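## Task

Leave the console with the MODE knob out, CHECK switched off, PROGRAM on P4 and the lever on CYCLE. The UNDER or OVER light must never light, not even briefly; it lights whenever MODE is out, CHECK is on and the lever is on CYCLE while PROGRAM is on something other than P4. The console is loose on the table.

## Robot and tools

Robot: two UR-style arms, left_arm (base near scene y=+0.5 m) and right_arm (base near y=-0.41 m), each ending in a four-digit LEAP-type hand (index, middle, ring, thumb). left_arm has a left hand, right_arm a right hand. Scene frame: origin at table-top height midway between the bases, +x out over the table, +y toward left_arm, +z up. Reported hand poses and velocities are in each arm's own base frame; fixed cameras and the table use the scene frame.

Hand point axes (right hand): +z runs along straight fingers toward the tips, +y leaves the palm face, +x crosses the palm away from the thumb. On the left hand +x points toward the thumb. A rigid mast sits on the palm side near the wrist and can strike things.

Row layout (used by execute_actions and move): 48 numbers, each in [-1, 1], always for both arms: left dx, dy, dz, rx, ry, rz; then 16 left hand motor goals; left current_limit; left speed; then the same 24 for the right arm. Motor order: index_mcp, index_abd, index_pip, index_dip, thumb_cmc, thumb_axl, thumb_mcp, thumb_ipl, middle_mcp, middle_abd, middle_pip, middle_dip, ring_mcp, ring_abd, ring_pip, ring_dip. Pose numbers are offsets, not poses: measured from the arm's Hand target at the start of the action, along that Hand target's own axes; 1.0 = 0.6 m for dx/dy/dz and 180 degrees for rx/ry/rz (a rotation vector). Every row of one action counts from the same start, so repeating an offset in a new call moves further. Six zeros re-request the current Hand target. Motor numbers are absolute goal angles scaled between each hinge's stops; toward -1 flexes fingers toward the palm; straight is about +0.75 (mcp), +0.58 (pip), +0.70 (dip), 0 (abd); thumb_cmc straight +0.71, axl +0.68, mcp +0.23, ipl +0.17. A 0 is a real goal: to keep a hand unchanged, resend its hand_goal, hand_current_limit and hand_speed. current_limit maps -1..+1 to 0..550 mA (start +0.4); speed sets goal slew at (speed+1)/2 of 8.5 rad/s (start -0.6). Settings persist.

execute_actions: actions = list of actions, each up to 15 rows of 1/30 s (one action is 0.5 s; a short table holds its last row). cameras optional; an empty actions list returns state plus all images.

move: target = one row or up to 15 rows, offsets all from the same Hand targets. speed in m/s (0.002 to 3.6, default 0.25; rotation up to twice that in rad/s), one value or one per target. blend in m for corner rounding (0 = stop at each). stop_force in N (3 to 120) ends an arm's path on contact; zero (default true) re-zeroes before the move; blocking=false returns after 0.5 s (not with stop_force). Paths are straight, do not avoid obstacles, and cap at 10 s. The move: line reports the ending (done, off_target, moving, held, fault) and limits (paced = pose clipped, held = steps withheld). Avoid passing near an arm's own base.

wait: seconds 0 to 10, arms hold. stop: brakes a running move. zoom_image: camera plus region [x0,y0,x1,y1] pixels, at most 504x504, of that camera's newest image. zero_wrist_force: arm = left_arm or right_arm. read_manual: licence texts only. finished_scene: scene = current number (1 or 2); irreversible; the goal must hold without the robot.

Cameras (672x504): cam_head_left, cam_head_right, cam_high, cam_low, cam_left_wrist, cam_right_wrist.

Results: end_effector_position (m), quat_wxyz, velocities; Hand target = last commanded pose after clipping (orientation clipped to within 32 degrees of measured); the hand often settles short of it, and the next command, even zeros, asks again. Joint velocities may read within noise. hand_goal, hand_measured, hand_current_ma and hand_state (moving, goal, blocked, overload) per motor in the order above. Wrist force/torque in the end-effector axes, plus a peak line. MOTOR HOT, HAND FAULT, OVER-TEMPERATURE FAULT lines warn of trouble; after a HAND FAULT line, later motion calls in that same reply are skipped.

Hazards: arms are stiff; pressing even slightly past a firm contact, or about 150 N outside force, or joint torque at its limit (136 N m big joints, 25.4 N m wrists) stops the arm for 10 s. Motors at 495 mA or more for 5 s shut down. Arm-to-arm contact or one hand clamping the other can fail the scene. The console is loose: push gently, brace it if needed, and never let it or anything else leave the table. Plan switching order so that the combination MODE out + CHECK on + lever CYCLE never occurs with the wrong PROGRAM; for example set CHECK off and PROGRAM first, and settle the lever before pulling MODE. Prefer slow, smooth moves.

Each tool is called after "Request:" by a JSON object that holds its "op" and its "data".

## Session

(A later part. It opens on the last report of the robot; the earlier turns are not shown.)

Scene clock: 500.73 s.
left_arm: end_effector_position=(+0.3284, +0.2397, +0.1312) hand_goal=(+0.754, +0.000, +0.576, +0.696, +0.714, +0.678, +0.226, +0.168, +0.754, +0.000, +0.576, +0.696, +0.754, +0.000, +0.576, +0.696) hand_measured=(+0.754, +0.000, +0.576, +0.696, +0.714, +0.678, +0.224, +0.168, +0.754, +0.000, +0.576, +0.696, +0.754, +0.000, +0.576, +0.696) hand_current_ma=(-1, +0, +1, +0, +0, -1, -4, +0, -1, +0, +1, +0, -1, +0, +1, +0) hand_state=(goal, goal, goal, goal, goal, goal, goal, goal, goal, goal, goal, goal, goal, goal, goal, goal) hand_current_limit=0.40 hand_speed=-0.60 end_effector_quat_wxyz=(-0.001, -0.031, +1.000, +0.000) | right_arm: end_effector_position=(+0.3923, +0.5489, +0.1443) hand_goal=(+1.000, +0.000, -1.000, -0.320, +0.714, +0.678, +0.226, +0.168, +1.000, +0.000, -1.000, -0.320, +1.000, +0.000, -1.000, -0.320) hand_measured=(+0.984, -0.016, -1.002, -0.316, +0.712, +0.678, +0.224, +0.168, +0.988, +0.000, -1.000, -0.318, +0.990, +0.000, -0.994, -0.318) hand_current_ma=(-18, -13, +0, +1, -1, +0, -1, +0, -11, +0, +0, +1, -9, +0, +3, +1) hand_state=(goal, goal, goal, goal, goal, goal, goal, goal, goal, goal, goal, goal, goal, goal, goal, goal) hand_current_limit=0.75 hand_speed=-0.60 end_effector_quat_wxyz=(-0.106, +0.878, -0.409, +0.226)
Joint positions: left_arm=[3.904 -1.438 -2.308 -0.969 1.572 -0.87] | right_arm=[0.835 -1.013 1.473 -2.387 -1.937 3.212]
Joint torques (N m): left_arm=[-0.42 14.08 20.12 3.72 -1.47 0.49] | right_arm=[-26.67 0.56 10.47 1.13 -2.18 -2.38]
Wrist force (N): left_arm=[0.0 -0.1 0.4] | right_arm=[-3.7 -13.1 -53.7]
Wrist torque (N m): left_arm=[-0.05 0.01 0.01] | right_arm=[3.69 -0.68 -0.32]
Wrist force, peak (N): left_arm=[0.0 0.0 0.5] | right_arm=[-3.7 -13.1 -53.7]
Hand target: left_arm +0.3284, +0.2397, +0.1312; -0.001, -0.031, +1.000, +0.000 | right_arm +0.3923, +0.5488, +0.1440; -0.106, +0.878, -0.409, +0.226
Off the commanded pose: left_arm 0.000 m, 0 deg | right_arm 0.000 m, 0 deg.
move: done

Request:
{"op": "move", "data": {"target": [[0,0,0,0,0,0,0.754,0,0.576,0.696,0.714,0.678,0.226,0.168,0.754,0,0.576,0.696,0.754,0,0.576,0.696,0.4,-0.6,-0.0334,-0.0044,-0.0008,0,0,0.0833,1.0,0,-1.0,-0.32,0.714,0.678,0.226,0.168,1.0,0,-1.0,-0.32,1.0,0,-1.0,-0.32,0.75,-0.6],[0,0,0,0,0,0,0.754,0,0.576,0.696,0.714,0.678,0.226,0.168,0.754,0,0.576,0.696,0.754,0,0.576,0.696,0.4,-0.6,-0.0646,-0.0173,-0.0008,0,0,0.1667,1.0,0,-1.0,-0.32,0.714,0.678,0.226,0.168,1.0,0,-1.0,-0.32,1.0,0,-1.0,-0.32,0.75,-0.6]], "speed": 0.1, "blend": [0.005,0], "cameras": ["cam_right_wrist","cam_high"]}}

Request:
{"op": "zoom_image", "data": {"camera": "cam_high", "region": [280, 220, 420, 325]}}

Scene clock: 518.50 s.
left_arm: end_effector_position=(+0.3284, +0.2397, +0.1312) hand_goal=(+0.754, +0.000, +0.576, +0.696, +0.714, +0.678, +0.226, +0.168, +0.754, +0.000, +0.576, +0.696, +0.754, +0.000, +0.576, +0.696) hand_measured=(+0.754, +0.000, +0.576, +0.696, +0.714, +0.678, +0.224, +0.168, +0.754, +0.000, +0.576, +0.696, +0.754, +0.000, +0.576, +0.696) hand_current_ma=(-1, +0, +1, +0, +0, -1, -4, +0, -1, +0, +1, +0, -1, +0, +1, +0) hand_state=(goal, goal, goal, goal, goal, goal, goal, goal, goal, goal, goal, goal, goal, goal, goal, goal) hand_current_limit=0.40 hand_speed=-0.60 end_effector_quat_wxyz=(-0.001, -0.031, +1.000, +0.000) | right_arm: end_effector_position=(+0.3772, +0.5852, +0.1363) hand_goal=(+1.000, +0.000, -1.000, -0.320, +0.714, +0.678, +0.226, +0.168, +1.000, +0.000, -1.000, -0.320, +1.000, +0.000, -1.000, -0.320) hand_measured=(+0.986, -0.008, -1.002, -0.316, +0.712, +0.678, +0.224, +0.168, +0.994, +0.014, -1.002, -0.318, +0.990, +0.000, -0.994, -0.318) hand_current_ma=(-16, -5, +0, +1, -1, +0, -1, +0, -5, +10, +0, +1, -9, +0, +3, +1) hand_state=(goal, goal, goal, goal, goal, goal, goal, goal, goal, goal, goal, goal, goal, goal, goal, goal) hand_current_limit=0.75 hand_speed=-0.60 end_effector_quat_wxyz=(-0.161, +0.742, -0.622, +0.191)
Joint positions: left_arm=[3.904 -1.438 -2.308 -0.969 1.572 -0.87] | right_arm=[0.835 -1.033 1.517 -2.411 -1.937 3.736]
Joint torques (N m): left_arm=[-1.02 13.96 21 3.81 -1.55 0.62] | right_arm=[-3.78 -13.78 17.65 2.39 -2.76 1.62]
Wrist force (N): left_arm=[0.0 -0.1 0.2] | right_arm=[-3.5 -17.4 -53.1]
Wrist torque (N m): left_arm=[-0.03 0.01 0.00] | right_arm=[3.63 -0.29 -0.47]
Wrist force, peak (N): left_arm=[0.3 0.3 0.2] | right_arm=[-1.9 -16.5 -67.8]
Hand target: left_arm +0.3284, +0.2397, +0.1312; -0.001, -0.031, +1.000, +0.000 | right_arm +0.3772, +0.5852, +0.1363; -0.161, +0.742, -0.622, +0.191
Off the commanded pose: left_arm 0.000 m, 0 deg | right_arm 0.000 m, 0 deg.
move: done
Images, in order (width x height): cam_high 672x504, cam_right_wrist 672x504.

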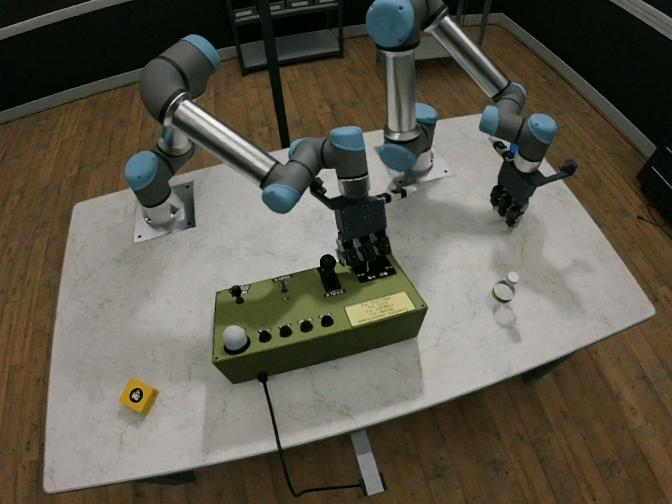

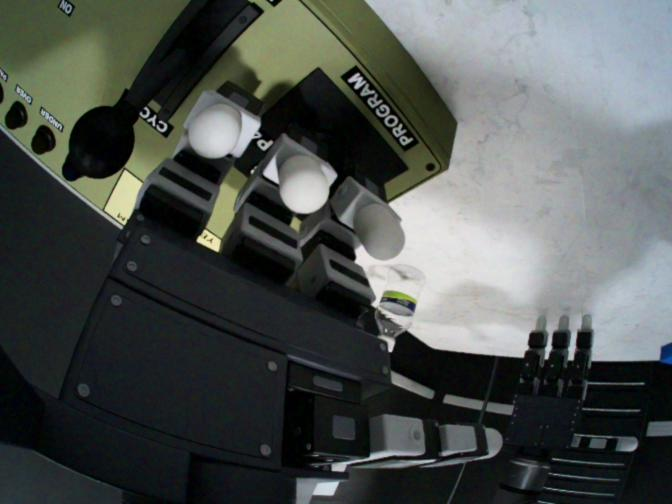

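Scaled by 3.600 from the camera's 672x504 image, which has a finer 960x720 frame.

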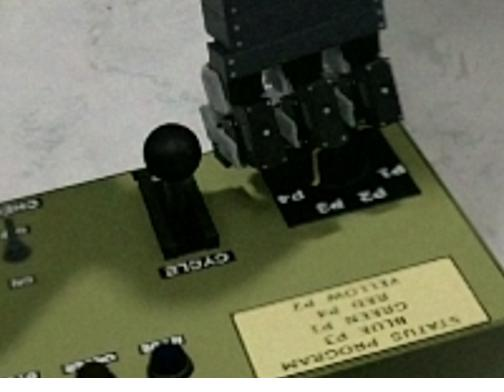

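Request:
{"op": "move", "data": {"target": [[0,0,0,0,0,0,0.754,0,0.576,0.696,0.714,0.678,0.226,0.168,0.754,0,0.576,0.696,0.754,0,0.576,0.696,0.4,-0.6,-0.0442,-0.0078,-0.0008,0,0,0.1111,1.0,0,-1.0,-0.32,0.714,0.678,0.226,0.168,1.0,0,-1.0,-0.32,1.0,0,-1.0,-0.32,0.75,-0.6],[0,0,0,0,0,0,0.754,0,0.576,0.696,0.714,0.678,0.226,0.168,0.754,0,0.576,0.696,0.754,0,0.576,0.696,0.4,-0.6,-0.083,-0.0302,-0.0008,0,0,0.2222,1.0,0,-1.0,-0.32,0.714,0.678,0.226,0.168,1.0,0,-1.0,-0.32,1.0,0,-1.0,-0.32,0.75,-0.6]], "speed": 0.1, "blend": [0.006,0], "cameras": ["cam_right_wrist","cam_high"]}}

Request:
{"op": "zoom_image", "data": {"camera": "cam_high", "region": [280, 220, 420, 325]}}

Scene clock: 530.60 s.
left_arm: end_effector_position=(+0.3284, +0.2397, +0.1312) hand_goal=(+0.754, +0.000, +0.576, +0.696, +0.714, +0.678, +0.226, +0.168, +0.754, +0.000, +0.576, +0.696, +0.754, +0.000, +0.576, +0.696) hand_measured=(+0.754, +0.000, +0.576, +0.696, +0.714, +0.678, +0.224, +0.168, +0.754, +0.000, +0.576, +0.696, +0.754, +0.000, +0.576, +0.696) hand_current_ma=(-1, +0, +1, +0, +0, -1, -4, +0, -1, +0, +1, +0, -1, +0, +1, +0) hand_state=(goal, goal, goal, goal, goal, goal, goal, goal, goal, goal, goal, goal, goal, goal, goal, goal) hand_current_limit=0.40 hand_speed=-0.60 end_effector_quat_wxyz=(-0.001, -0.031, +1.000, +0.000) | right_arm: end_effector_position=(+0.3851, +0.6374, +0.1412) hand_goal=(+1.000, +0.000, -1.000, -0.320, +0.714, +0.678, +0.226, +0.168, +1.000, +0.000, -1.000, -0.320, +1.000, +0.000, -1.000, -0.320) hand_measured=(+0.990, -0.004, -1.000, -0.316, +0.712, +0.678, +0.224, +0.168, +1.002, +0.010, -1.002, -0.318, +0.990, +0.000, -0.994, -0.318) hand_current_ma=(-8, -2, +0, +1, -1, +0, -1, +0, +0, +7, -1, +1, -9, +0, +3, +1) hand_state=(goal, goal, goal, goal, goal, goal, goal, goal, goal, goal, goal, goal, goal, goal, goal, goal) hand_current_limit=0.75 hand_speed=-0.60 end_effector_quat_wxyz=(+0.216, -0.484, +0.839, -0.125)
Joint positions: left_arm=[3.904 -1.438 -2.308 -0.969 1.572 -0.87] | right_arm=[0.849 -1.045 1.557 -2.433 -1.942 4.448]
Joint torques (N m): left_arm=[0.3 13.58 20.87 3.85 -1.4 0.65] | right_arm=[9.37 -4.59 8.39 -0.58 2.57 2.07]
Wrist force (N): left_arm=[0.0 0.2 0.4] | right_arm=[7.2 -26.4 -45.7]
Wrist torque (N m): left_arm=[0.00 0.00 0.00] | right_arm=[3.47 1.13 -0.10]
Wrist force, peak (N): left_arm=[-0.3 -0.3 0.4] | right_arm=[9.5 -27.0 -50.2]
Hand target: left_arm +0.3284, +0.2397, +0.1312; -0.001, -0.031, +1.000, +0.000 | right_arm +0.3851, +0.6374, +0.1412; +0.216, -0.484, +0.839, -0.125
Off the commanded pose: left_arm 0.000 m, 0 deg | right_arm 0.000 m, 0 deg.
move: done
Images, in order (width x height): cam_high 672x504, cam_right_wrist 672x504.

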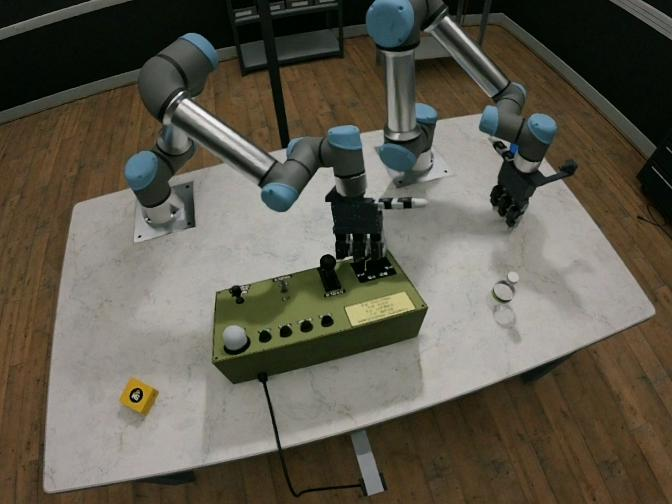

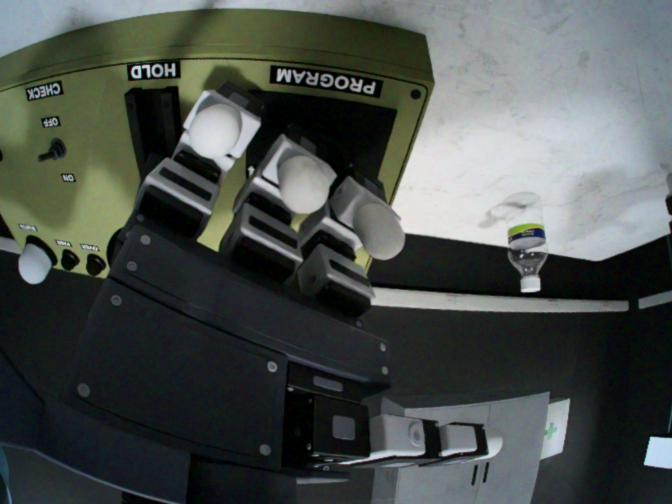

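Scaled by 3.600 from the camera's 672x504 image, which has a finer 960x720 frame.

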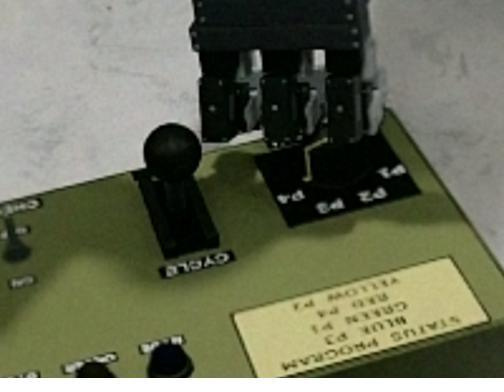

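Request:
{"op": "execute_actions", "data": {"actions": [], "cameras": ["cam_head_left","cam_head_right"]}}

Request:
{"op": "zoom_image", "data": {"camera": "cam_head_left", "region": [235, 170, 335, 245]}}

Scene clock: 536.70 s.
left_arm: end_effector_position=(+0.3284, +0.2397, +0.1312) hand_goal=(+0.754, +0.000, +0.576, +0.696, +0.714, +0.678, +0.226, +0.168, +0.754, +0.000, +0.576, +0.696, +0.754, +0.000, +0.576, +0.696) hand_measured=(+0.754, +0.000, +0.576, +0.696, +0.714, +0.678, +0.224, +0.168, +0.754, +0.000, +0.576, +0.696, +0.754, +0.000, +0.576, +0.696) hand_current_ma=(-1, +0, +1, +0, +0, -1, -4, +0, -1, +0, +1, +0, -1, +0, +1, +0) hand_state=(goal, goal, goal, goal, goal, goal, goal, goal, goal, goal, goal, goal, goal, goal, goal, goal) hand_current_limit=0.40 hand_speed=-0.60 end_effector_quat_wxyz=(-0.001, -0.031, +1.000, +0.000) | right_arm: end_effector_position=(+0.3851, +0.6374, +0.1412) hand_goal=(+1.000, +0.000, -1.000, -0.320, +0.714, +0.678, +0.226, +0.168, +1.000, +0.000, -1.000, -0.320, +1.000, +0.000, -1.000, -0.320) hand_measured=(+0.990, -0.004, -1.000, -0.316, +0.712, +0.678, +0.224, +0.168, +1.002, +0.010, -1.002, -0.318, +0.990, +0.000, -0.994, -0.318) hand_current_ma=(-8, -2, +0, +1, -1, +0, -1, +0, +0, +7, -1, +1, -9, +0, +3, +1) hand_state=(goal, goal, goal, goal, goal, goal, goal, goal, goal, goal, goal, goal, goal, goal, goal, goal) hand_current_limit=0.75 hand_speed=-0.60 end_effector_quat_wxyz=(+0.216, -0.484, +0.839, -0.125)
Joint positions: left_arm=[3.904 -1.438 -2.308 -0.969 1.572 -0.87] | right_arm=[0.849 -1.045 1.557 -2.433 -1.942 4.448]
Joint velocities: within noise
Joint torques (N m): left_arm=[-1.26 14.07 21.46 3.9 -1.57 0.61] | right_arm=[8.61 -1.73 3.55 2.51 2.32 2.24]
Wrist force (N): left_arm=[-0.1 -0.2 0.1] | right_arm=[7.4 -26.5 -45.7]
Wrist torque (N m): left_arm=[-0.03 0.01 0.00] | right_arm=[3.44 1.12 -0.09]
Wrist force, peak (N): left_arm=[0.1 0.0 0.5] | right_arm=[7.3 -26.8 -46.0]
Hand target: left_arm +0.3284, +0.2397, +0.1312; -0.001, -0.031, +1.000, +0.000 | right_arm +0.3851, +0.6374, +0.1412; +0.216, -0.484, +0.839, -0.125
Off the commanded pose: left_arm 0.000 m, 0 deg | right_arm 0.000 m, 0 deg.
Images, in order (width x height): cam_head_left 672x504, cam_head_right 672x504.

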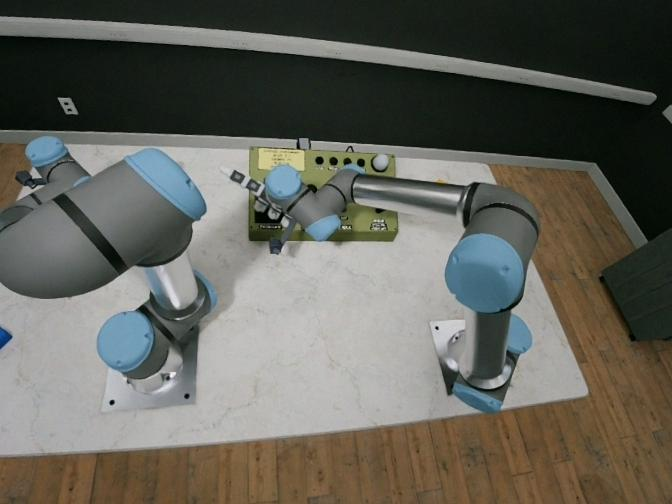

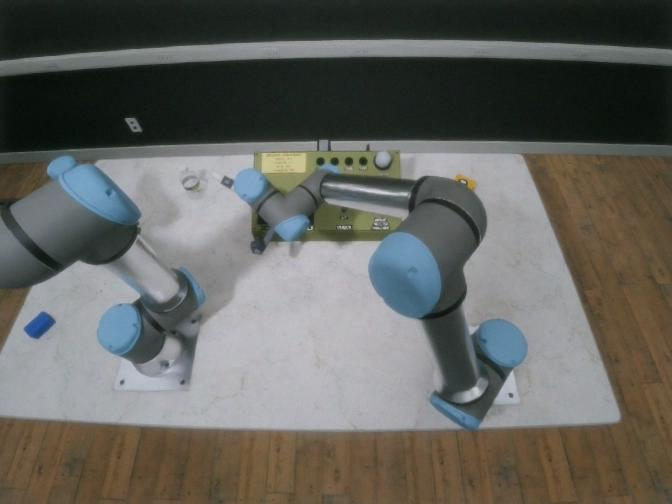

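Scaled by 5.040 from the camera's 672x504 image, which has a finer 960x720 frame.

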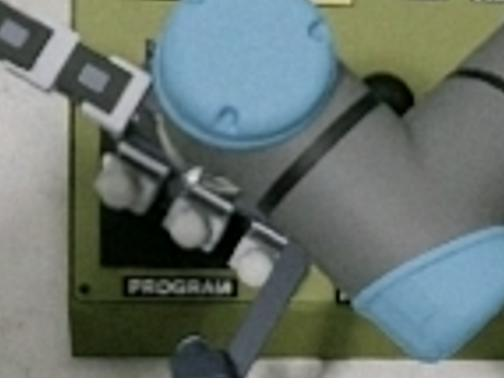

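Request:
{"op": "move", "data": {"target": [0,0,0,0,0,0,0.754,0,0.576,0.696,0.714,0.678,0.226,0.168,0.754,0,0.576,0.696,0.754,0,0.576,0.696,0.4,-0.6,0,0,-0.15,0,0,0,1.0,0,-1.0,-0.32,0.714,0.678,0.226,0.168,1.0,0,-1.0,-0.32,1.0,0,-1.0,-0.32,0.75,-0.6], "speed": 0.06, "cameras": ["cam_right_wrist","cam_high"]}}

Request:
{"op": "zoom_image", "data": {"camera": "cam_high", "region": [330, 235, 430, 310]}}

Request:
{"op": "zoom_image", "data": {"camera": "cam_right_wrist", "region": [200, 0, 400, 150]}}

Scene clock: 545.33 s.
left_arm: end_effector_position=(+0.3284, +0.2397, +0.1312) hand_goal=(+0.754, +0.000, +0.576, +0.696, +0.714, +0.678, +0.226, +0.168, +0.754, +0.000, +0.576, +0.696, +0.754, +0.000, +0.576, +0.696) hand_measured=(+0.754, +0.000, +0.576, +0.696, +0.714, +0.678, +0.224, +0.168, +0.754, +0.000, +0.576, +0.696, +0.754, +0.000, +0.576, +0.696) hand_current_ma=(-1, +0, +1, +0, +0, -1, -4, +0, -1, +0, +1, +0, -1, +0, +1, +0) hand_state=(goal, goal, goal, goal, goal, goal, goal, goal, goal, goal, goal, goal, goal, goal, goal, goal) hand_current_limit=0.40 hand_speed=-0.60 end_effector_quat_wxyz=(-0.001, -0.031, +1.000, +0.000) | right_arm: end_effector_position=(+0.3415, +0.6373, +0.2199) hand_goal=(+1.000, +0.000, -1.000, -0.320, +0.714, +0.678, +0.226, +0.168, +1.000, +0.000, -1.000, -0.320, +1.000, +0.000, -1.000, -0.320) hand_measured=(+0.992, -0.004, -1.000, -0.316, +0.712, +0.678, +0.224, +0.168, +0.998, +0.002, -1.000, -0.318, +0.990, +0.000, -0.994, -0.318) hand_current_ma=(-7, -1, +0, +1, -1, +0, -1, +0, +0, +1, +0, +1, -9, +0, +3, +1) hand_state=(goal, goal, goal, goal, goal, goal, goal, goal, goal, goal, goal, goal, goal, goal, goal, goal) hand_current_limit=0.75 hand_speed=-0.60 end_effector_quat_wxyz=(+0.216, -0.484, +0.839, -0.125)
Joint positions: left_arm=[3.904 -1.438 -2.308 -0.969 1.572 -0.87] | right_arm=[0.902 -1.171 1.524 -2.254 -1.96 4.501]
Joint torques (N m): left_arm=[-0.18 13.52 21.49 3.92 -1.73 0.45] | right_arm=[9.17 -51.09 -40.67 -0.52 -2.28 2.03]
Wrist force (N): left_arm=[0.1 0.0 0.2] | right_arm=[-1.3 -4.2 0.5]
Wrist torque (N m): left_arm=[-0.02 -0.01 0.01] | right_arm=[-0.08 -0.12 -0.27]
Wrist force, peak (N): left_arm=[0.2 0.0 0.5] | right_arm=[7.3 -26.9 -45.8]
Hand target: left_arm +0.3284, +0.2397, +0.1312; -0.001, -0.031, +1.000, +0.000 | right_arm +0.3415, +0.6373, +0.2199; +0.216, -0.484, +0.839, -0.125
Off the commanded pose: left_arm 0.000 m, 0 deg | right_arm 0.000 m, 0 deg.
move: done
Images, in order (width x height): cam_high 672x504, cam_right_wrist 672x504.

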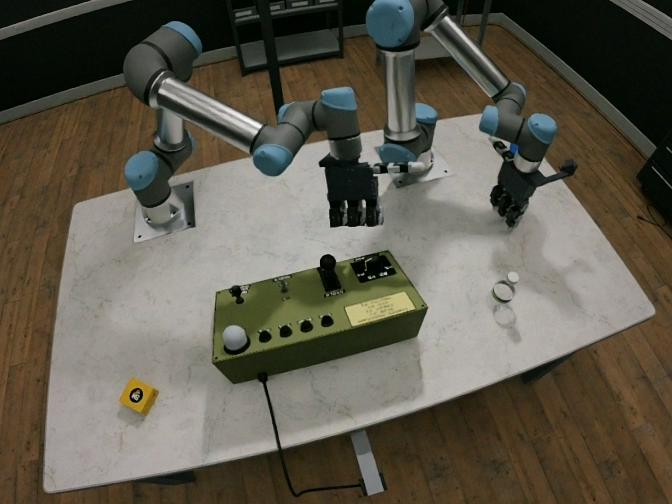

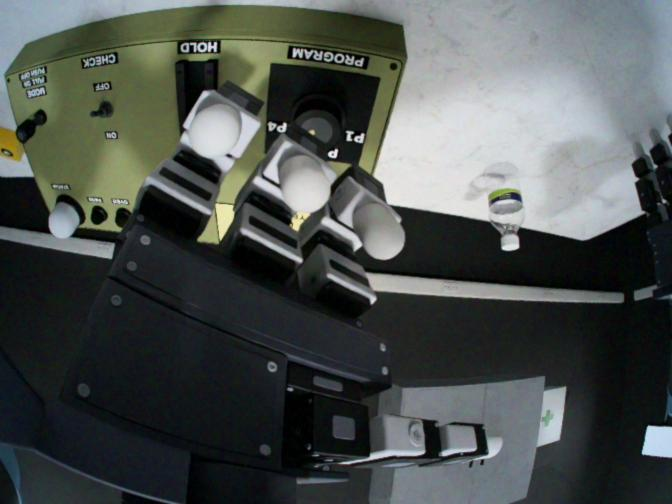

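Scaled by 5.040 from the camera's 672x504 image, which has a finer 960x720 frame.

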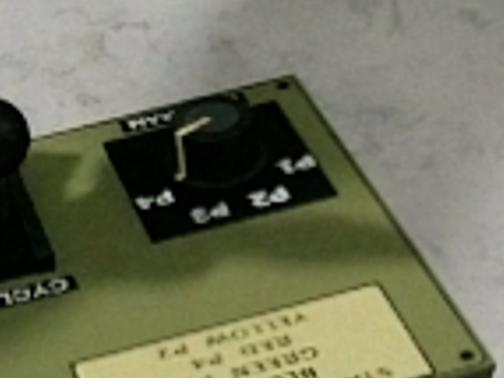

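Scaled by 2.520 from the camera's 672x504 image, which has a finer 960x720 frame.

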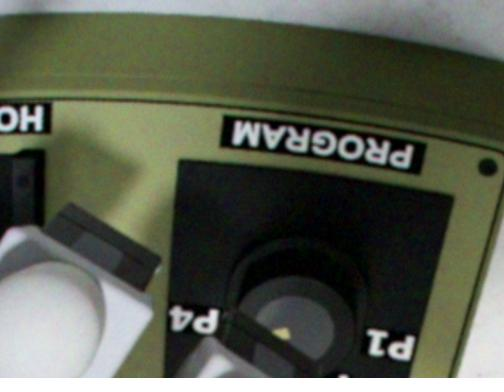

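Request:
{"op": "move", "data": {"target": [[0,0,0,0,0,0,0.754,0,0.576,0.696,0.714,0.678,0.226,0.168,0.754,0,0.576,0.696,0.754,0,0.576,0.696,0.4,-0.6,0.05,0,-0.0667,0,0,0,1.0,0,-1.0,-0.32,0.714,0.678,0.226,0.168,1.0,0,-1.0,-0.32,1.0,0,-1.0,-0.32,0.75,-0.6],[0,0,0,0,0,0,0.754,0,0.576,0.696,0.714,0.678,0.226,0.168,0.754,0,0.576,0.696,0.754,0,0.576,0.696,0.4,-0.6,0.5567,-0.3602,0.0028,0,0,-0.1667,0.754,0.167,0.576,-0.609,0.714,0.678,0.226,0.168,0.754,-0.167,0.576,-0.609,1.0,0,-1.0,-0.32,0.75,-0.6]], "speed": 0.2, "blend": [0.03,0], "cameras": ["cam_right_wrist","cam_high","cam_head_left"]}}

Request:
{"op": "zoom_image", "data": {"camera": "cam_head_left", "region": [240, 140, 405, 250]}}

Request:
{"op": "zoom_image", "data": {"camera": "cam_right_wrist", "region": [250, 50, 450, 200]}}

Request:
{"op": "zoom_image", "data": {"camera": "cam_head_left", "region": [245, 180, 330, 245]}}

Scene clock: 575.00 s.
left_arm: end_effector_position=(+0.3284, +0.2397, +0.1312) hand_goal=(+0.754, +0.000, +0.576, +0.696, +0.714, +0.678, +0.226, +0.168, +0.754, +0.000, +0.576, +0.696, +0.754, +0.000, +0.576, +0.696) hand_measured=(+0.754, +0.000, +0.576, +0.696, +0.714, +0.678, +0.224, +0.168, +0.754, +0.000, +0.576, +0.696, +0.754, +0.000, +0.576, +0.696) hand_current_ma=(-1, +0, +1, +0, +0, -1, -4, +0, -1, +0, +1, +0, -1, +0, +1, +0) hand_state=(goal, goal, goal, goal, goal, goal, goal, goal, goal, goal, goal, goal, goal, goal, goal, goal) hand_current_limit=0.40 hand_speed=-0.60 end_effector_quat_wxyz=(-0.001, -0.031, +1.000, +0.000) | right_arm: end_effector_position=(+0.3600, +0.2400, +0.2280) hand_goal=(+0.754, +0.168, +0.576, -0.608, +0.714, +0.678, +0.226, +0.168, +0.754, -0.166, +0.576, -0.608, +1.000, +0.000, -1.000, -0.320) hand_measured=(+0.752, +0.164, +0.572, -0.604, +0.712, +0.678, +0.224, +0.168, +0.752, -0.162, +0.572, -0.604, +0.990, +0.000, -0.994, -0.318) hand_current_ma=(-1, -1, -3, +2, -1, +0, -1, +0, -1, +1, -2, +2, -9, +0, +3, +1) hand_state=(goal, goal, goal, goal, goal, goal, goal, goal, goal, goal, goal, goal, goal, goal, goal, goal) hand_current_limit=0.75 hand_speed=-0.60 end_effector_quat_wxyz=(-0.177, +0.685, -0.685, +0.177)
Joint positions: left_arm=[3.904 -1.438 -2.308 -0.969 1.572 -0.87] | right_arm=[0.242 -1.764 2.175 -2.474 -1.687 3.355]
Joint torques (N m): left_arm=[-0.63 15.39 20.22 3.78 -1.76 0.74] | right_arm=[-9.08 -22.82 -12.04 -3.64 0.93 -2.08]
Wrist force (N): left_arm=[0.3 -0.1 0.2] | right_arm=[0.0 -4.1 0.6]
Wrist torque (N m): left_arm=[-0.03 -0.02 0.03] | right_arm=[-0.07 -0.11 -0.05]
Wrist force, peak (N): left_arm=[-0.2 0.0 0.5] | right_arm=[-1.9 -4.3 1.2]
Hand target: left_arm +0.3284, +0.2397, +0.1312; -0.001, -0.031, +1.000, +0.000 | right_arm +0.3600, +0.2400, +0.2280; -0.177, +0.685, -0.685, +0.177
Off the commanded pose: left_arm 0.000 m, 0 deg | right_arm 0.000 m, 0 deg.
move: done; blend cut to 0.025 m at target 1
Images, in order (width x height): cam_head_left 672x504, cam_high 672x504, cam_right_wrist 672x504.

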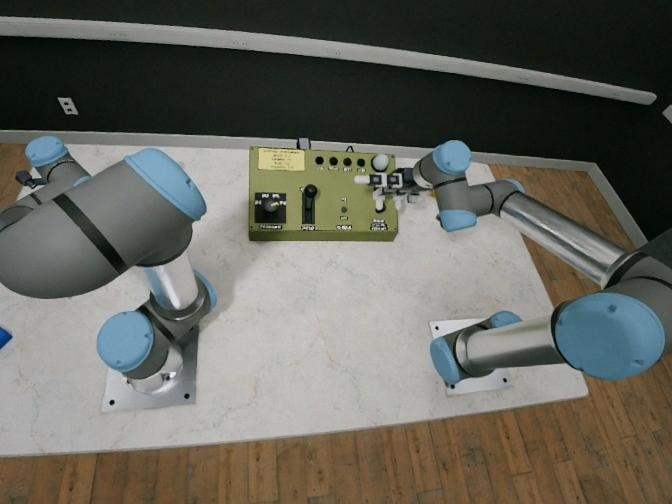

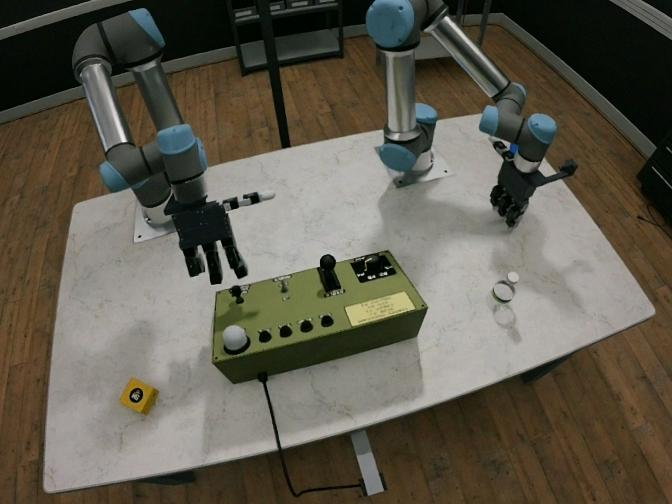

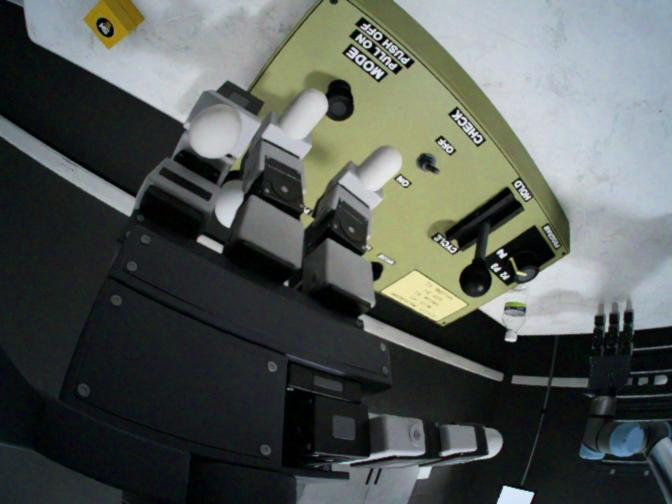

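Scaled by 3.055 from the camera's 672x504 image, which has a finer 960x720 frame.

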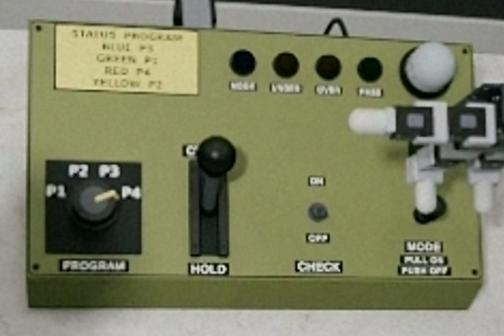

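Scaled by 2.520 from the camera's 672x504 image, which has a finer 960x720 frame.

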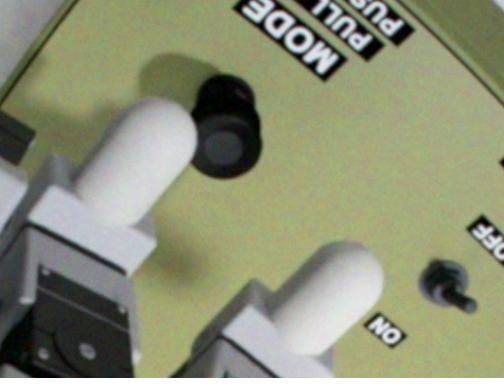

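Scaled by 5.929 from the camera's 672x504 image, which has a finer 960x720 frame.

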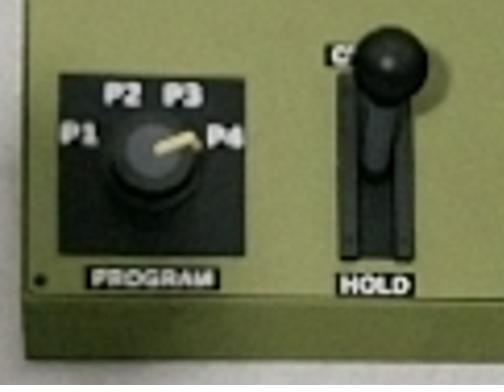

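Request:
{"op": "move", "data": {"target": [[0,0,0,0,0,0,0.754,0,0.576,0.696,0.714,0.678,0.226,0.168,0.754,0,0.576,0.696,0.754,0,0.576,0.696,0.4,-0.6,0.0022,-0.0042,0.07,0,0,0,0.754,0.167,0.576,-0.609,0.714,0.678,0.226,0.168,0.754,-0.167,0.576,-0.609,1.0,0,-1.0,-0.32,0.75,-0.6],[0,0,0,0,0,0,0.754,0,0.576,0.696,0.714,0.678,0.226,0.168,0.754,0,0.576,0.696,0.754,0,0.576,0.696,0.4,-0.6,0.0022,-0.0042,0.135,0,0,0,0.754,0.167,0.576,-0.609,0.714,0.678,0.226,0.168,0.754,-0.167,0.576,-0.609,1.0,0,-1.0,-0.32,0.75,-0.6]], "speed": [0.06,0.025], "stop_force": 4, "cameras": ["cam_right_wrist","cam_high"]}}

Request:
{"op": "zoom_image", "data": {"camera": "cam_right_wrist", "region": [250, 50, 450, 200]}}

Request:
{"op": "zoom_image", "data": {"camera": "cam_high", "region": [190, 230, 330, 335]}}

Scene clock: 603.37 s.
left_arm: end_effector_position=(+0.3284, +0.2397, +0.1312) hand_goal=(+0.754, +0.000, +0.576, +0.696, +0.714, +0.678, +0.226, +0.168, +0.754, +0.000, +0.576, +0.696, +0.754, +0.000, +0.576, +0.696) hand_measured=(+0.754, +0.000, +0.576, +0.696, +0.714, +0.678, +0.224, +0.168, +0.754, +0.000, +0.576, +0.696, +0.754, +0.000, +0.576, +0.696) hand_current_ma=(-1, +0, +1, +0, +0, -1, -4, +0, -1, +0, +1, +0, -1, +0, +1, +0) hand_state=(goal, goal, goal, goal, goal, goal, goal, goal, goal, goal, goal, goal, goal, goal, goal, goal) hand_current_limit=0.40 hand_speed=-0.60 end_effector_quat_wxyz=(-0.001, -0.031, +1.000, +0.000) | right_arm: end_effector_position=(+0.4014, +0.2387, +0.1584) hand_goal=(+0.754, +0.168, +0.576, -0.608, +0.714, +0.678, +0.226, +0.168, +0.754, -0.166, +0.576, -0.608, +1.000, +0.000, -1.000, -0.320) hand_measured=(+0.752, +0.164, +0.572, -0.604, +0.712, +0.678, +0.224, +0.168, +0.752, -0.162, +0.572, -0.604, +0.990, +0.000, -0.994, -0.318) hand_current_ma=(-1, -1, -3, +2, -1, +0, -1, +0, -1, +1, -2, +2, -9, +0, +3, +1) hand_state=(goal, goal, goal, goal, goal, goal, goal, goal, goal, goal, goal, goal, goal, goal, goal, goal) hand_current_limit=0.75 hand_speed=-0.60 end_effector_quat_wxyz=(-0.177, +0.685, -0.685, +0.177)
Joint positions: left_arm=[3.904 -1.438 -2.308 -0.969 1.572 -0.87] | right_arm=[0.215 -1.57 2.211 -2.707 -1.674 3.33]
Joint torques (N m): left_arm=[-1.04 15.18 20.88 3.94 -1.73 0.67] | right_arm=[-10.81 -11.91 -7.46 -5.16 1.06 -2.28]
Wrist force (N): left_arm=[0.0 0.2 0.6] | right_arm=[-0.5 -4.1 0.7]
Wrist torque (N m): left_arm=[-0.02 0.01 0.00] | right_arm=[-0.08 -0.04 -0.10]
Wrist force, peak (N): left_arm=[0.3 0.1 0.6] | right_arm=[-0.6 -4.5 0.8]
Hand target: left_arm +0.3284, +0.2397, +0.1312; -0.001, -0.031, +1.000, +0.000 | right_arm +0.4014, +0.2387, +0.1584; -0.177, +0.685, -0.685, +0.177
Off the commanded pose: left_arm 0.000 m, 0 deg | right_arm 0.000 m, 0 deg.
move: done
Images, in order (width x height): cam_high 672x504, cam_right_wrist 672x504.

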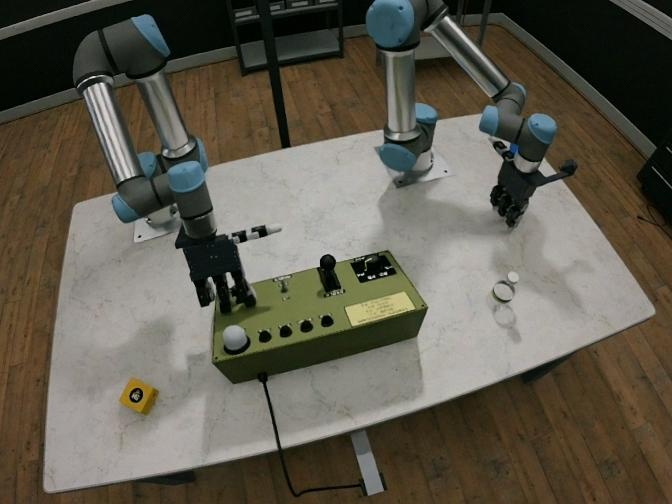

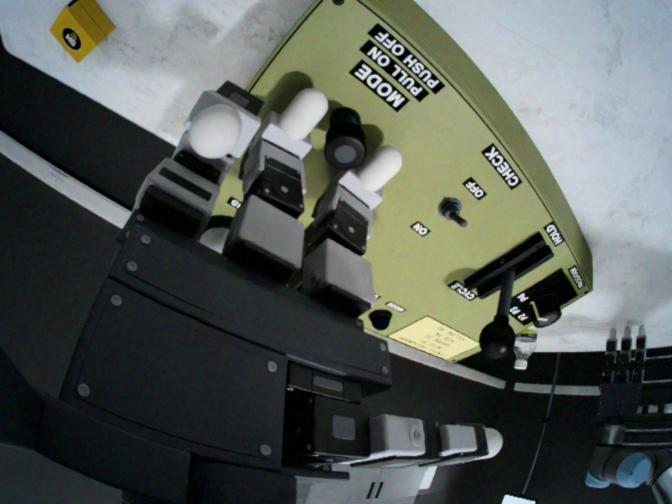

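Scaled by 2.520 from the camera's 672x504 image, which has a finer 960x720 frame.

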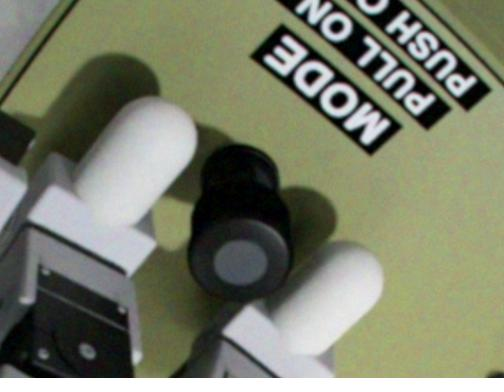

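Scaled by 3.600 from the camera's 672x504 image, which has a finer 960x720 frame.

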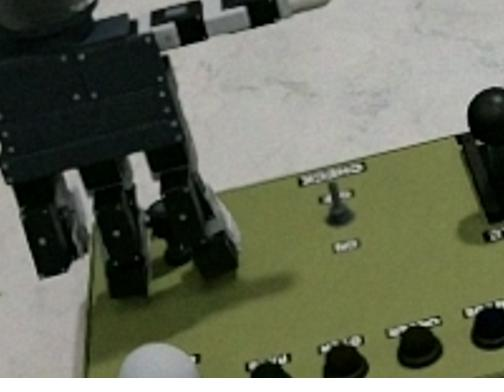

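Request:
{"op": "execute_actions", "data": {"actions": [[[0,0,0,0,0,0,0.754,0,0.576,0.696,0.714,0.678,0.226,0.168,0.754,0,0.576,0.696,0.754,0,0.576,0.696,0.4,-0.6,0,0,0,0,0,0,0.754,-0.3,0.576,-0.609,0.714,0.678,0.226,0.168,0.754,0.3,0.576,-0.609,1.0,0,-1.0,-0.32,0.75,-0.9]],[[0,0,0,0,0,0,0.754,0,0.576,0.696,0.714,0.678,0.226,0.168,0.754,0,0.576,0.696,0.754,0,0.576,0.696,0.4,-0.6,0,0,0,0,0,0,0.754,-0.3,0.576,-0.609,0.714,0.678,0.226,0.168,0.754,0.3,0.576,-0.609,1.0,0,-1.0,-0.32,0.75,-0.9]],[[0,0,0,0,0,0,0.754,0,0.576,0.696,0.714,0.678,0.226,0.168,0.754,0,0.576,0.696,0.754,0,0.576,0.696,0.4,-0.6,0,0,0,0,0,0,0.754,-0.3,0.576,-0.609,0.714,0.678,0.226,0.168,0.754,0.3,0.576,-0.609,1.0,0,-1.0,-0.32,0.75,-0.9]]]}}

Request:
{"op": "move", "data": {"target": [0,0,0,0,0,0,0.754,0,0.576,0.696,0.714,0.678,0.226,0.168,0.754,0,0.576,0.696,0.754,0,0.576,0.696,0.4,-0.6,0,0,-0.045,0,0,0,0.754,-0.3,0.576,-0.609,0.714,0.678,0.226,0.168,0.754,0.3,0.576,-0.609,1.0,0,-1.0,-0.32,0.75,-0.9], "speed": 0.012, "stop_force": 15, "cameras": ["cam_right_wrist","cam_high"]}}

Request:
{"op": "zoom_image", "data": {"camera": "cam_high", "region": [190, 230, 330, 335]}}

Request:
{"op": "zoom_image", "data": {"camera": "cam_right_wrist", "region": [250, 50, 450, 200]}}

Scene clock: 617.50 s.
left_arm: end_effector_position=(+0.3284, +0.2397, +0.1312) hand_goal=(+0.754, +0.000, +0.576, +0.696, +0.714, +0.678, +0.226, +0.168, +0.754, +0.000, +0.576, +0.696, +0.754, +0.000, +0.576, +0.696) hand_measured=(+0.754, +0.000, +0.576, +0.696, +0.714, +0.678, +0.224, +0.168, +0.754, +0.000, +0.576, +0.696, +0.754, +0.000, +0.576, +0.696) hand_current_ma=(-1, +0, +1, +0, +0, -1, -4, +0, -1, +0, +1, +0, -1, +0, +1, +0) hand_state=(goal, goal, goal, goal, goal, goal, goal, goal, goal, goal, goal, goal, goal, goal, goal, goal) hand_current_limit=0.40 hand_speed=-0.60 end_effector_quat_wxyz=(-0.001, -0.031, +1.000, +0.000) | right_arm: end_effector_position=(+0.4014, +0.2387, +0.1584) hand_goal=(+0.754, -0.300, +0.576, -0.608, +0.714, +0.678, +0.226, +0.168, +0.754, +0.300, +0.576, -0.608, +1.000, +0.000, -1.000, -0.320) hand_measured=(+0.752, -0.026, +0.574, -0.604, +0.712, +0.678, +0.224, +0.168, +0.752, +0.020, +0.574, -0.604, +0.990, +0.000, -0.994, -0.318) hand_current_ma=(-1, +481, +0, +2, -1, +0, -1, +0, -1, -481, +0, +2, -9, +0, +3, +1) hand_state=(goal, blocked, goal, goal, goal, goal, goal, goal, goal, blocked, goal, goal, goal, goal, goal, goal) hand_current_limit=0.75 hand_speed=-0.90 end_effector_quat_wxyz=(-0.177, +0.685, -0.685, +0.177)
Joint positions: left_arm=[3.904 -1.438 -2.308 -0.969 1.572 -0.87] | right_arm=[0.215 -1.57 2.211 -2.707 -1.674 3.33]
Joint torques (N m): left_arm=[-0.92 14.66 22.11 4.14 -2.04 0.76] | right_arm=[-6.05 -15.04 -10.85 -4.91 1.21 -2.2]
Wrist force (N): left_arm=[0.1 0.2 0.5] | right_arm=[-0.7 -3.3 2.4]
Wrist torque (N m): left_arm=[-0.03 0.00 0.01] | right_arm=[-0.20 -0.03 -0.10]
Wrist force, peak (N): left_arm=[0.4 0.0 0.4] | right_arm=[-0.4 -4.5 1.0]
Hand target: left_arm +0.3284, +0.2397, +0.1312; -0.001, -0.031, +1.000, +0.000 | right_arm +0.4014, +0.2387, +0.1584; -0.177, +0.685, -0.685, +0.177
Off the commanded pose: left_arm 0.000 m, 0 deg | right_arm 0.000 m, 0 deg.
Step readings (end_effector_position of left_arm | right_arm):
0: (+0.3284, +0.2397, +0.1312) | (+0.4014, +0.2387, +0.1584)
1: (+0.3284, +0.2397, +0.1312) | (+0.4014, +0.2387, +0.1584)
2: (+0.3284, +0.2397, +0.1312) | (+0.4014, +0.2387, +0.1584)
4: (+0.3284, +0.2397, +0.1312) | (+0.4014, +0.2387, +0.1584)
8: (+0.3284, +0.2397, +0.1312) | (+0.4014, +0.2387, +0.1584)
15: (+0.3284, +0.2397, +0.1312) | (+0.4014, +0.2387, +0.1584)
16: (+0.3284, +0.2397, +0.1312) | (+0.4014, +0.2387, +0.1584)
17: (+0.3284, +0.2397, +0.1312) | (+0.4014, +0.2387, +0.1584)
19: (+0.3284, +0.2397, +0.1312) | (+0.4014, +0.2387, +0.1584)
23: (+0.3284, +0.2397, +0.1312) | (+0.4014, +0.2387, +0.1584)
30: (+0.3284, +0.2397, +0.1312) | (+0.4014, +0.2387, +0.1584)
31: (+0.3284, +0.2397, +0.1312) | (+0.4014, +0.2387, +0.1584)
32: (+0.3284, +0.2397, +0.1312) | (+0.4014, +0.2387, +0.1584)
34: (+0.3284, +0.2397, +0.1312) | (+0.4014, +0.2387, +0.1584)
38: (+0.3284, +0.2397, +0.1312) | (+0.4014, +0.2387, +0.1584)
45: (+0.3284, +0.2397, +0.1312) | (+0.4014, +0.2387, +0.1584)

Scene clock: 620.57 s.
left_arm: end_effector_position=(+0.3284, +0.2397, +0.1312) hand_goal=(+0.754, +0.000, +0.576, +0.696, +0.714, +0.678, +0.226, +0.168, +0.754, +0.000, +0.576, +0.696, +0.754, +0.000, +0.576, +0.696) hand_measured=(+0.754, +0.000, +0.576, +0.696, +0.714, +0.678, +0.224, +0.168, +0.754, +0.000, +0.576, +0.696, +0.754, +0.000, +0.576, +0.696) hand_current_ma=(-1, +0, +1, +0, +0, -1, -4, +0, -1, +0, +1, +0, -1, +0, +1, +0) hand_state=(goal, goal, goal, goal, goal, goal, goal, goal, goal, goal, goal, goal, goal, goal, goal, goal) hand_current_limit=0.40 hand_speed=-0.60 end_effector_quat_wxyz=(-0.001, -0.031, +1.000, +0.000) | right_arm: end_effector_position=(+0.3883, +0.2387, +0.1820) hand_goal=(+0.754, -0.300, +0.576, -0.608, +0.714, +0.678, +0.226, +0.168, +0.754, +0.300, +0.576, -0.608, +1.000, +0.000, -1.000, -0.320) hand_measured=(+0.764, -0.026, +0.604, -0.564, +0.712, +0.678, +0.224, +0.168, +0.764, +0.020, +0.600, -0.572, +0.990, +0.000, -0.994, -0.318) hand_current_ma=(+9, +481, +38, +74, -1, +0, -1, +0, +10, -481, +31, +56, -9, +0, +3, +1) hand_state=(goal, blocked, blocked, blocked, goal, goal, goal, goal, goal, blocked, blocked, blocked, goal, goal, goal, goal) hand_current_limit=0.75 hand_speed=-0.90 end_effector_quat_wxyz=(-0.177, +0.685, -0.685, +0.177)
Joint positions: left_arm=[3.904 -1.438 -2.308 -0.969 1.572 -0.87] | right_arm=[0.222 -1.638 2.203 -2.63 -1.677 3.336]
Joint torques (N m): left_arm=[0.02 15.19 21.25 4.12 -1.68 0.91] | right_arm=[9.31 -33.83 -42.61 -1.69 -1.7 2.04]
Wrist force (N): left_arm=[0.0 0.1 0.0] | right_arm=[-2.1 -1.6 12.7]
Wrist torque (N m): left_arm=[0.01 0.00 0.00] | right_arm=[-0.68 -0.11 -0.31]
Wrist force, peak (N): left_arm=[-0.1 0.1 0.5] | right_arm=[-2.3 -1.6 12.9]
Hand target: left_arm +0.3284, +0.2397, +0.1312; -0.001, -0.031, +1.000, +0.000 | right_arm +0.3883, +0.2387, +0.1820; -0.177, +0.685, -0.685, +0.177
Off the commanded pose: left_arm 0.000 m, 0 deg | right_arm 0.000 m, 0 deg.
move: done
Images, in order (width x height): cam_high 672x504, cam_right_wrist 672x504.

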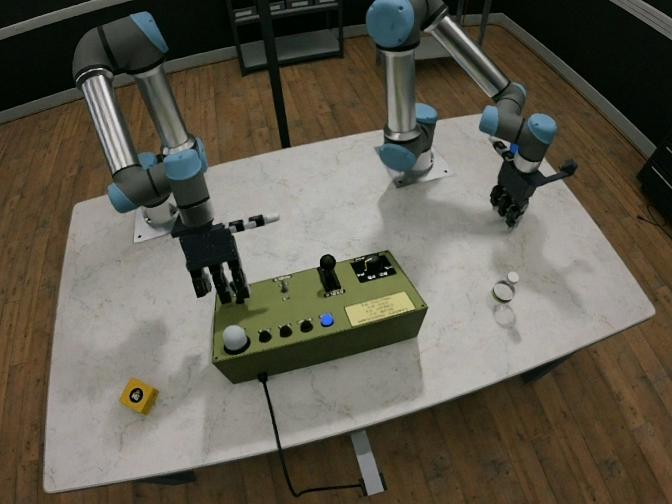

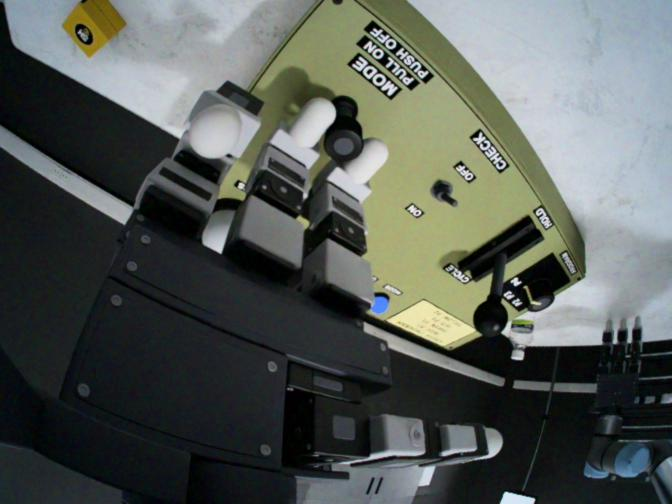

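Scaled by 3.600 from the camera's 672x504 image, which has a finer 960x720 frame.

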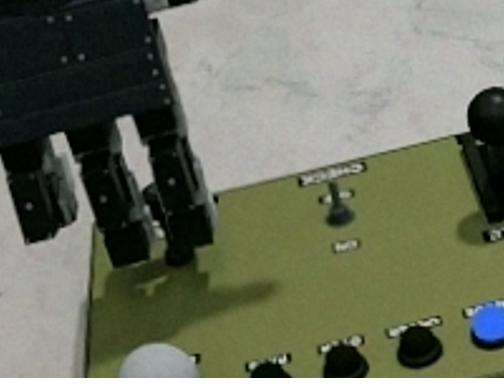

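Scaled by 2.520 from the camera's 672x504 image, which has a finer 960x720 frame.

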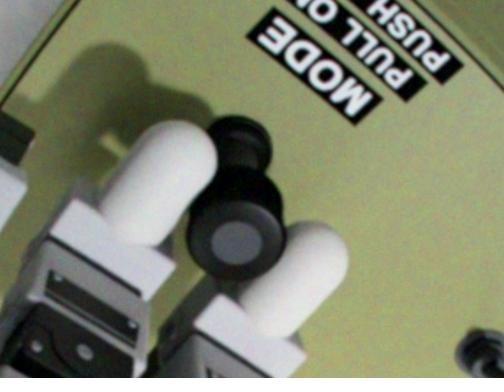

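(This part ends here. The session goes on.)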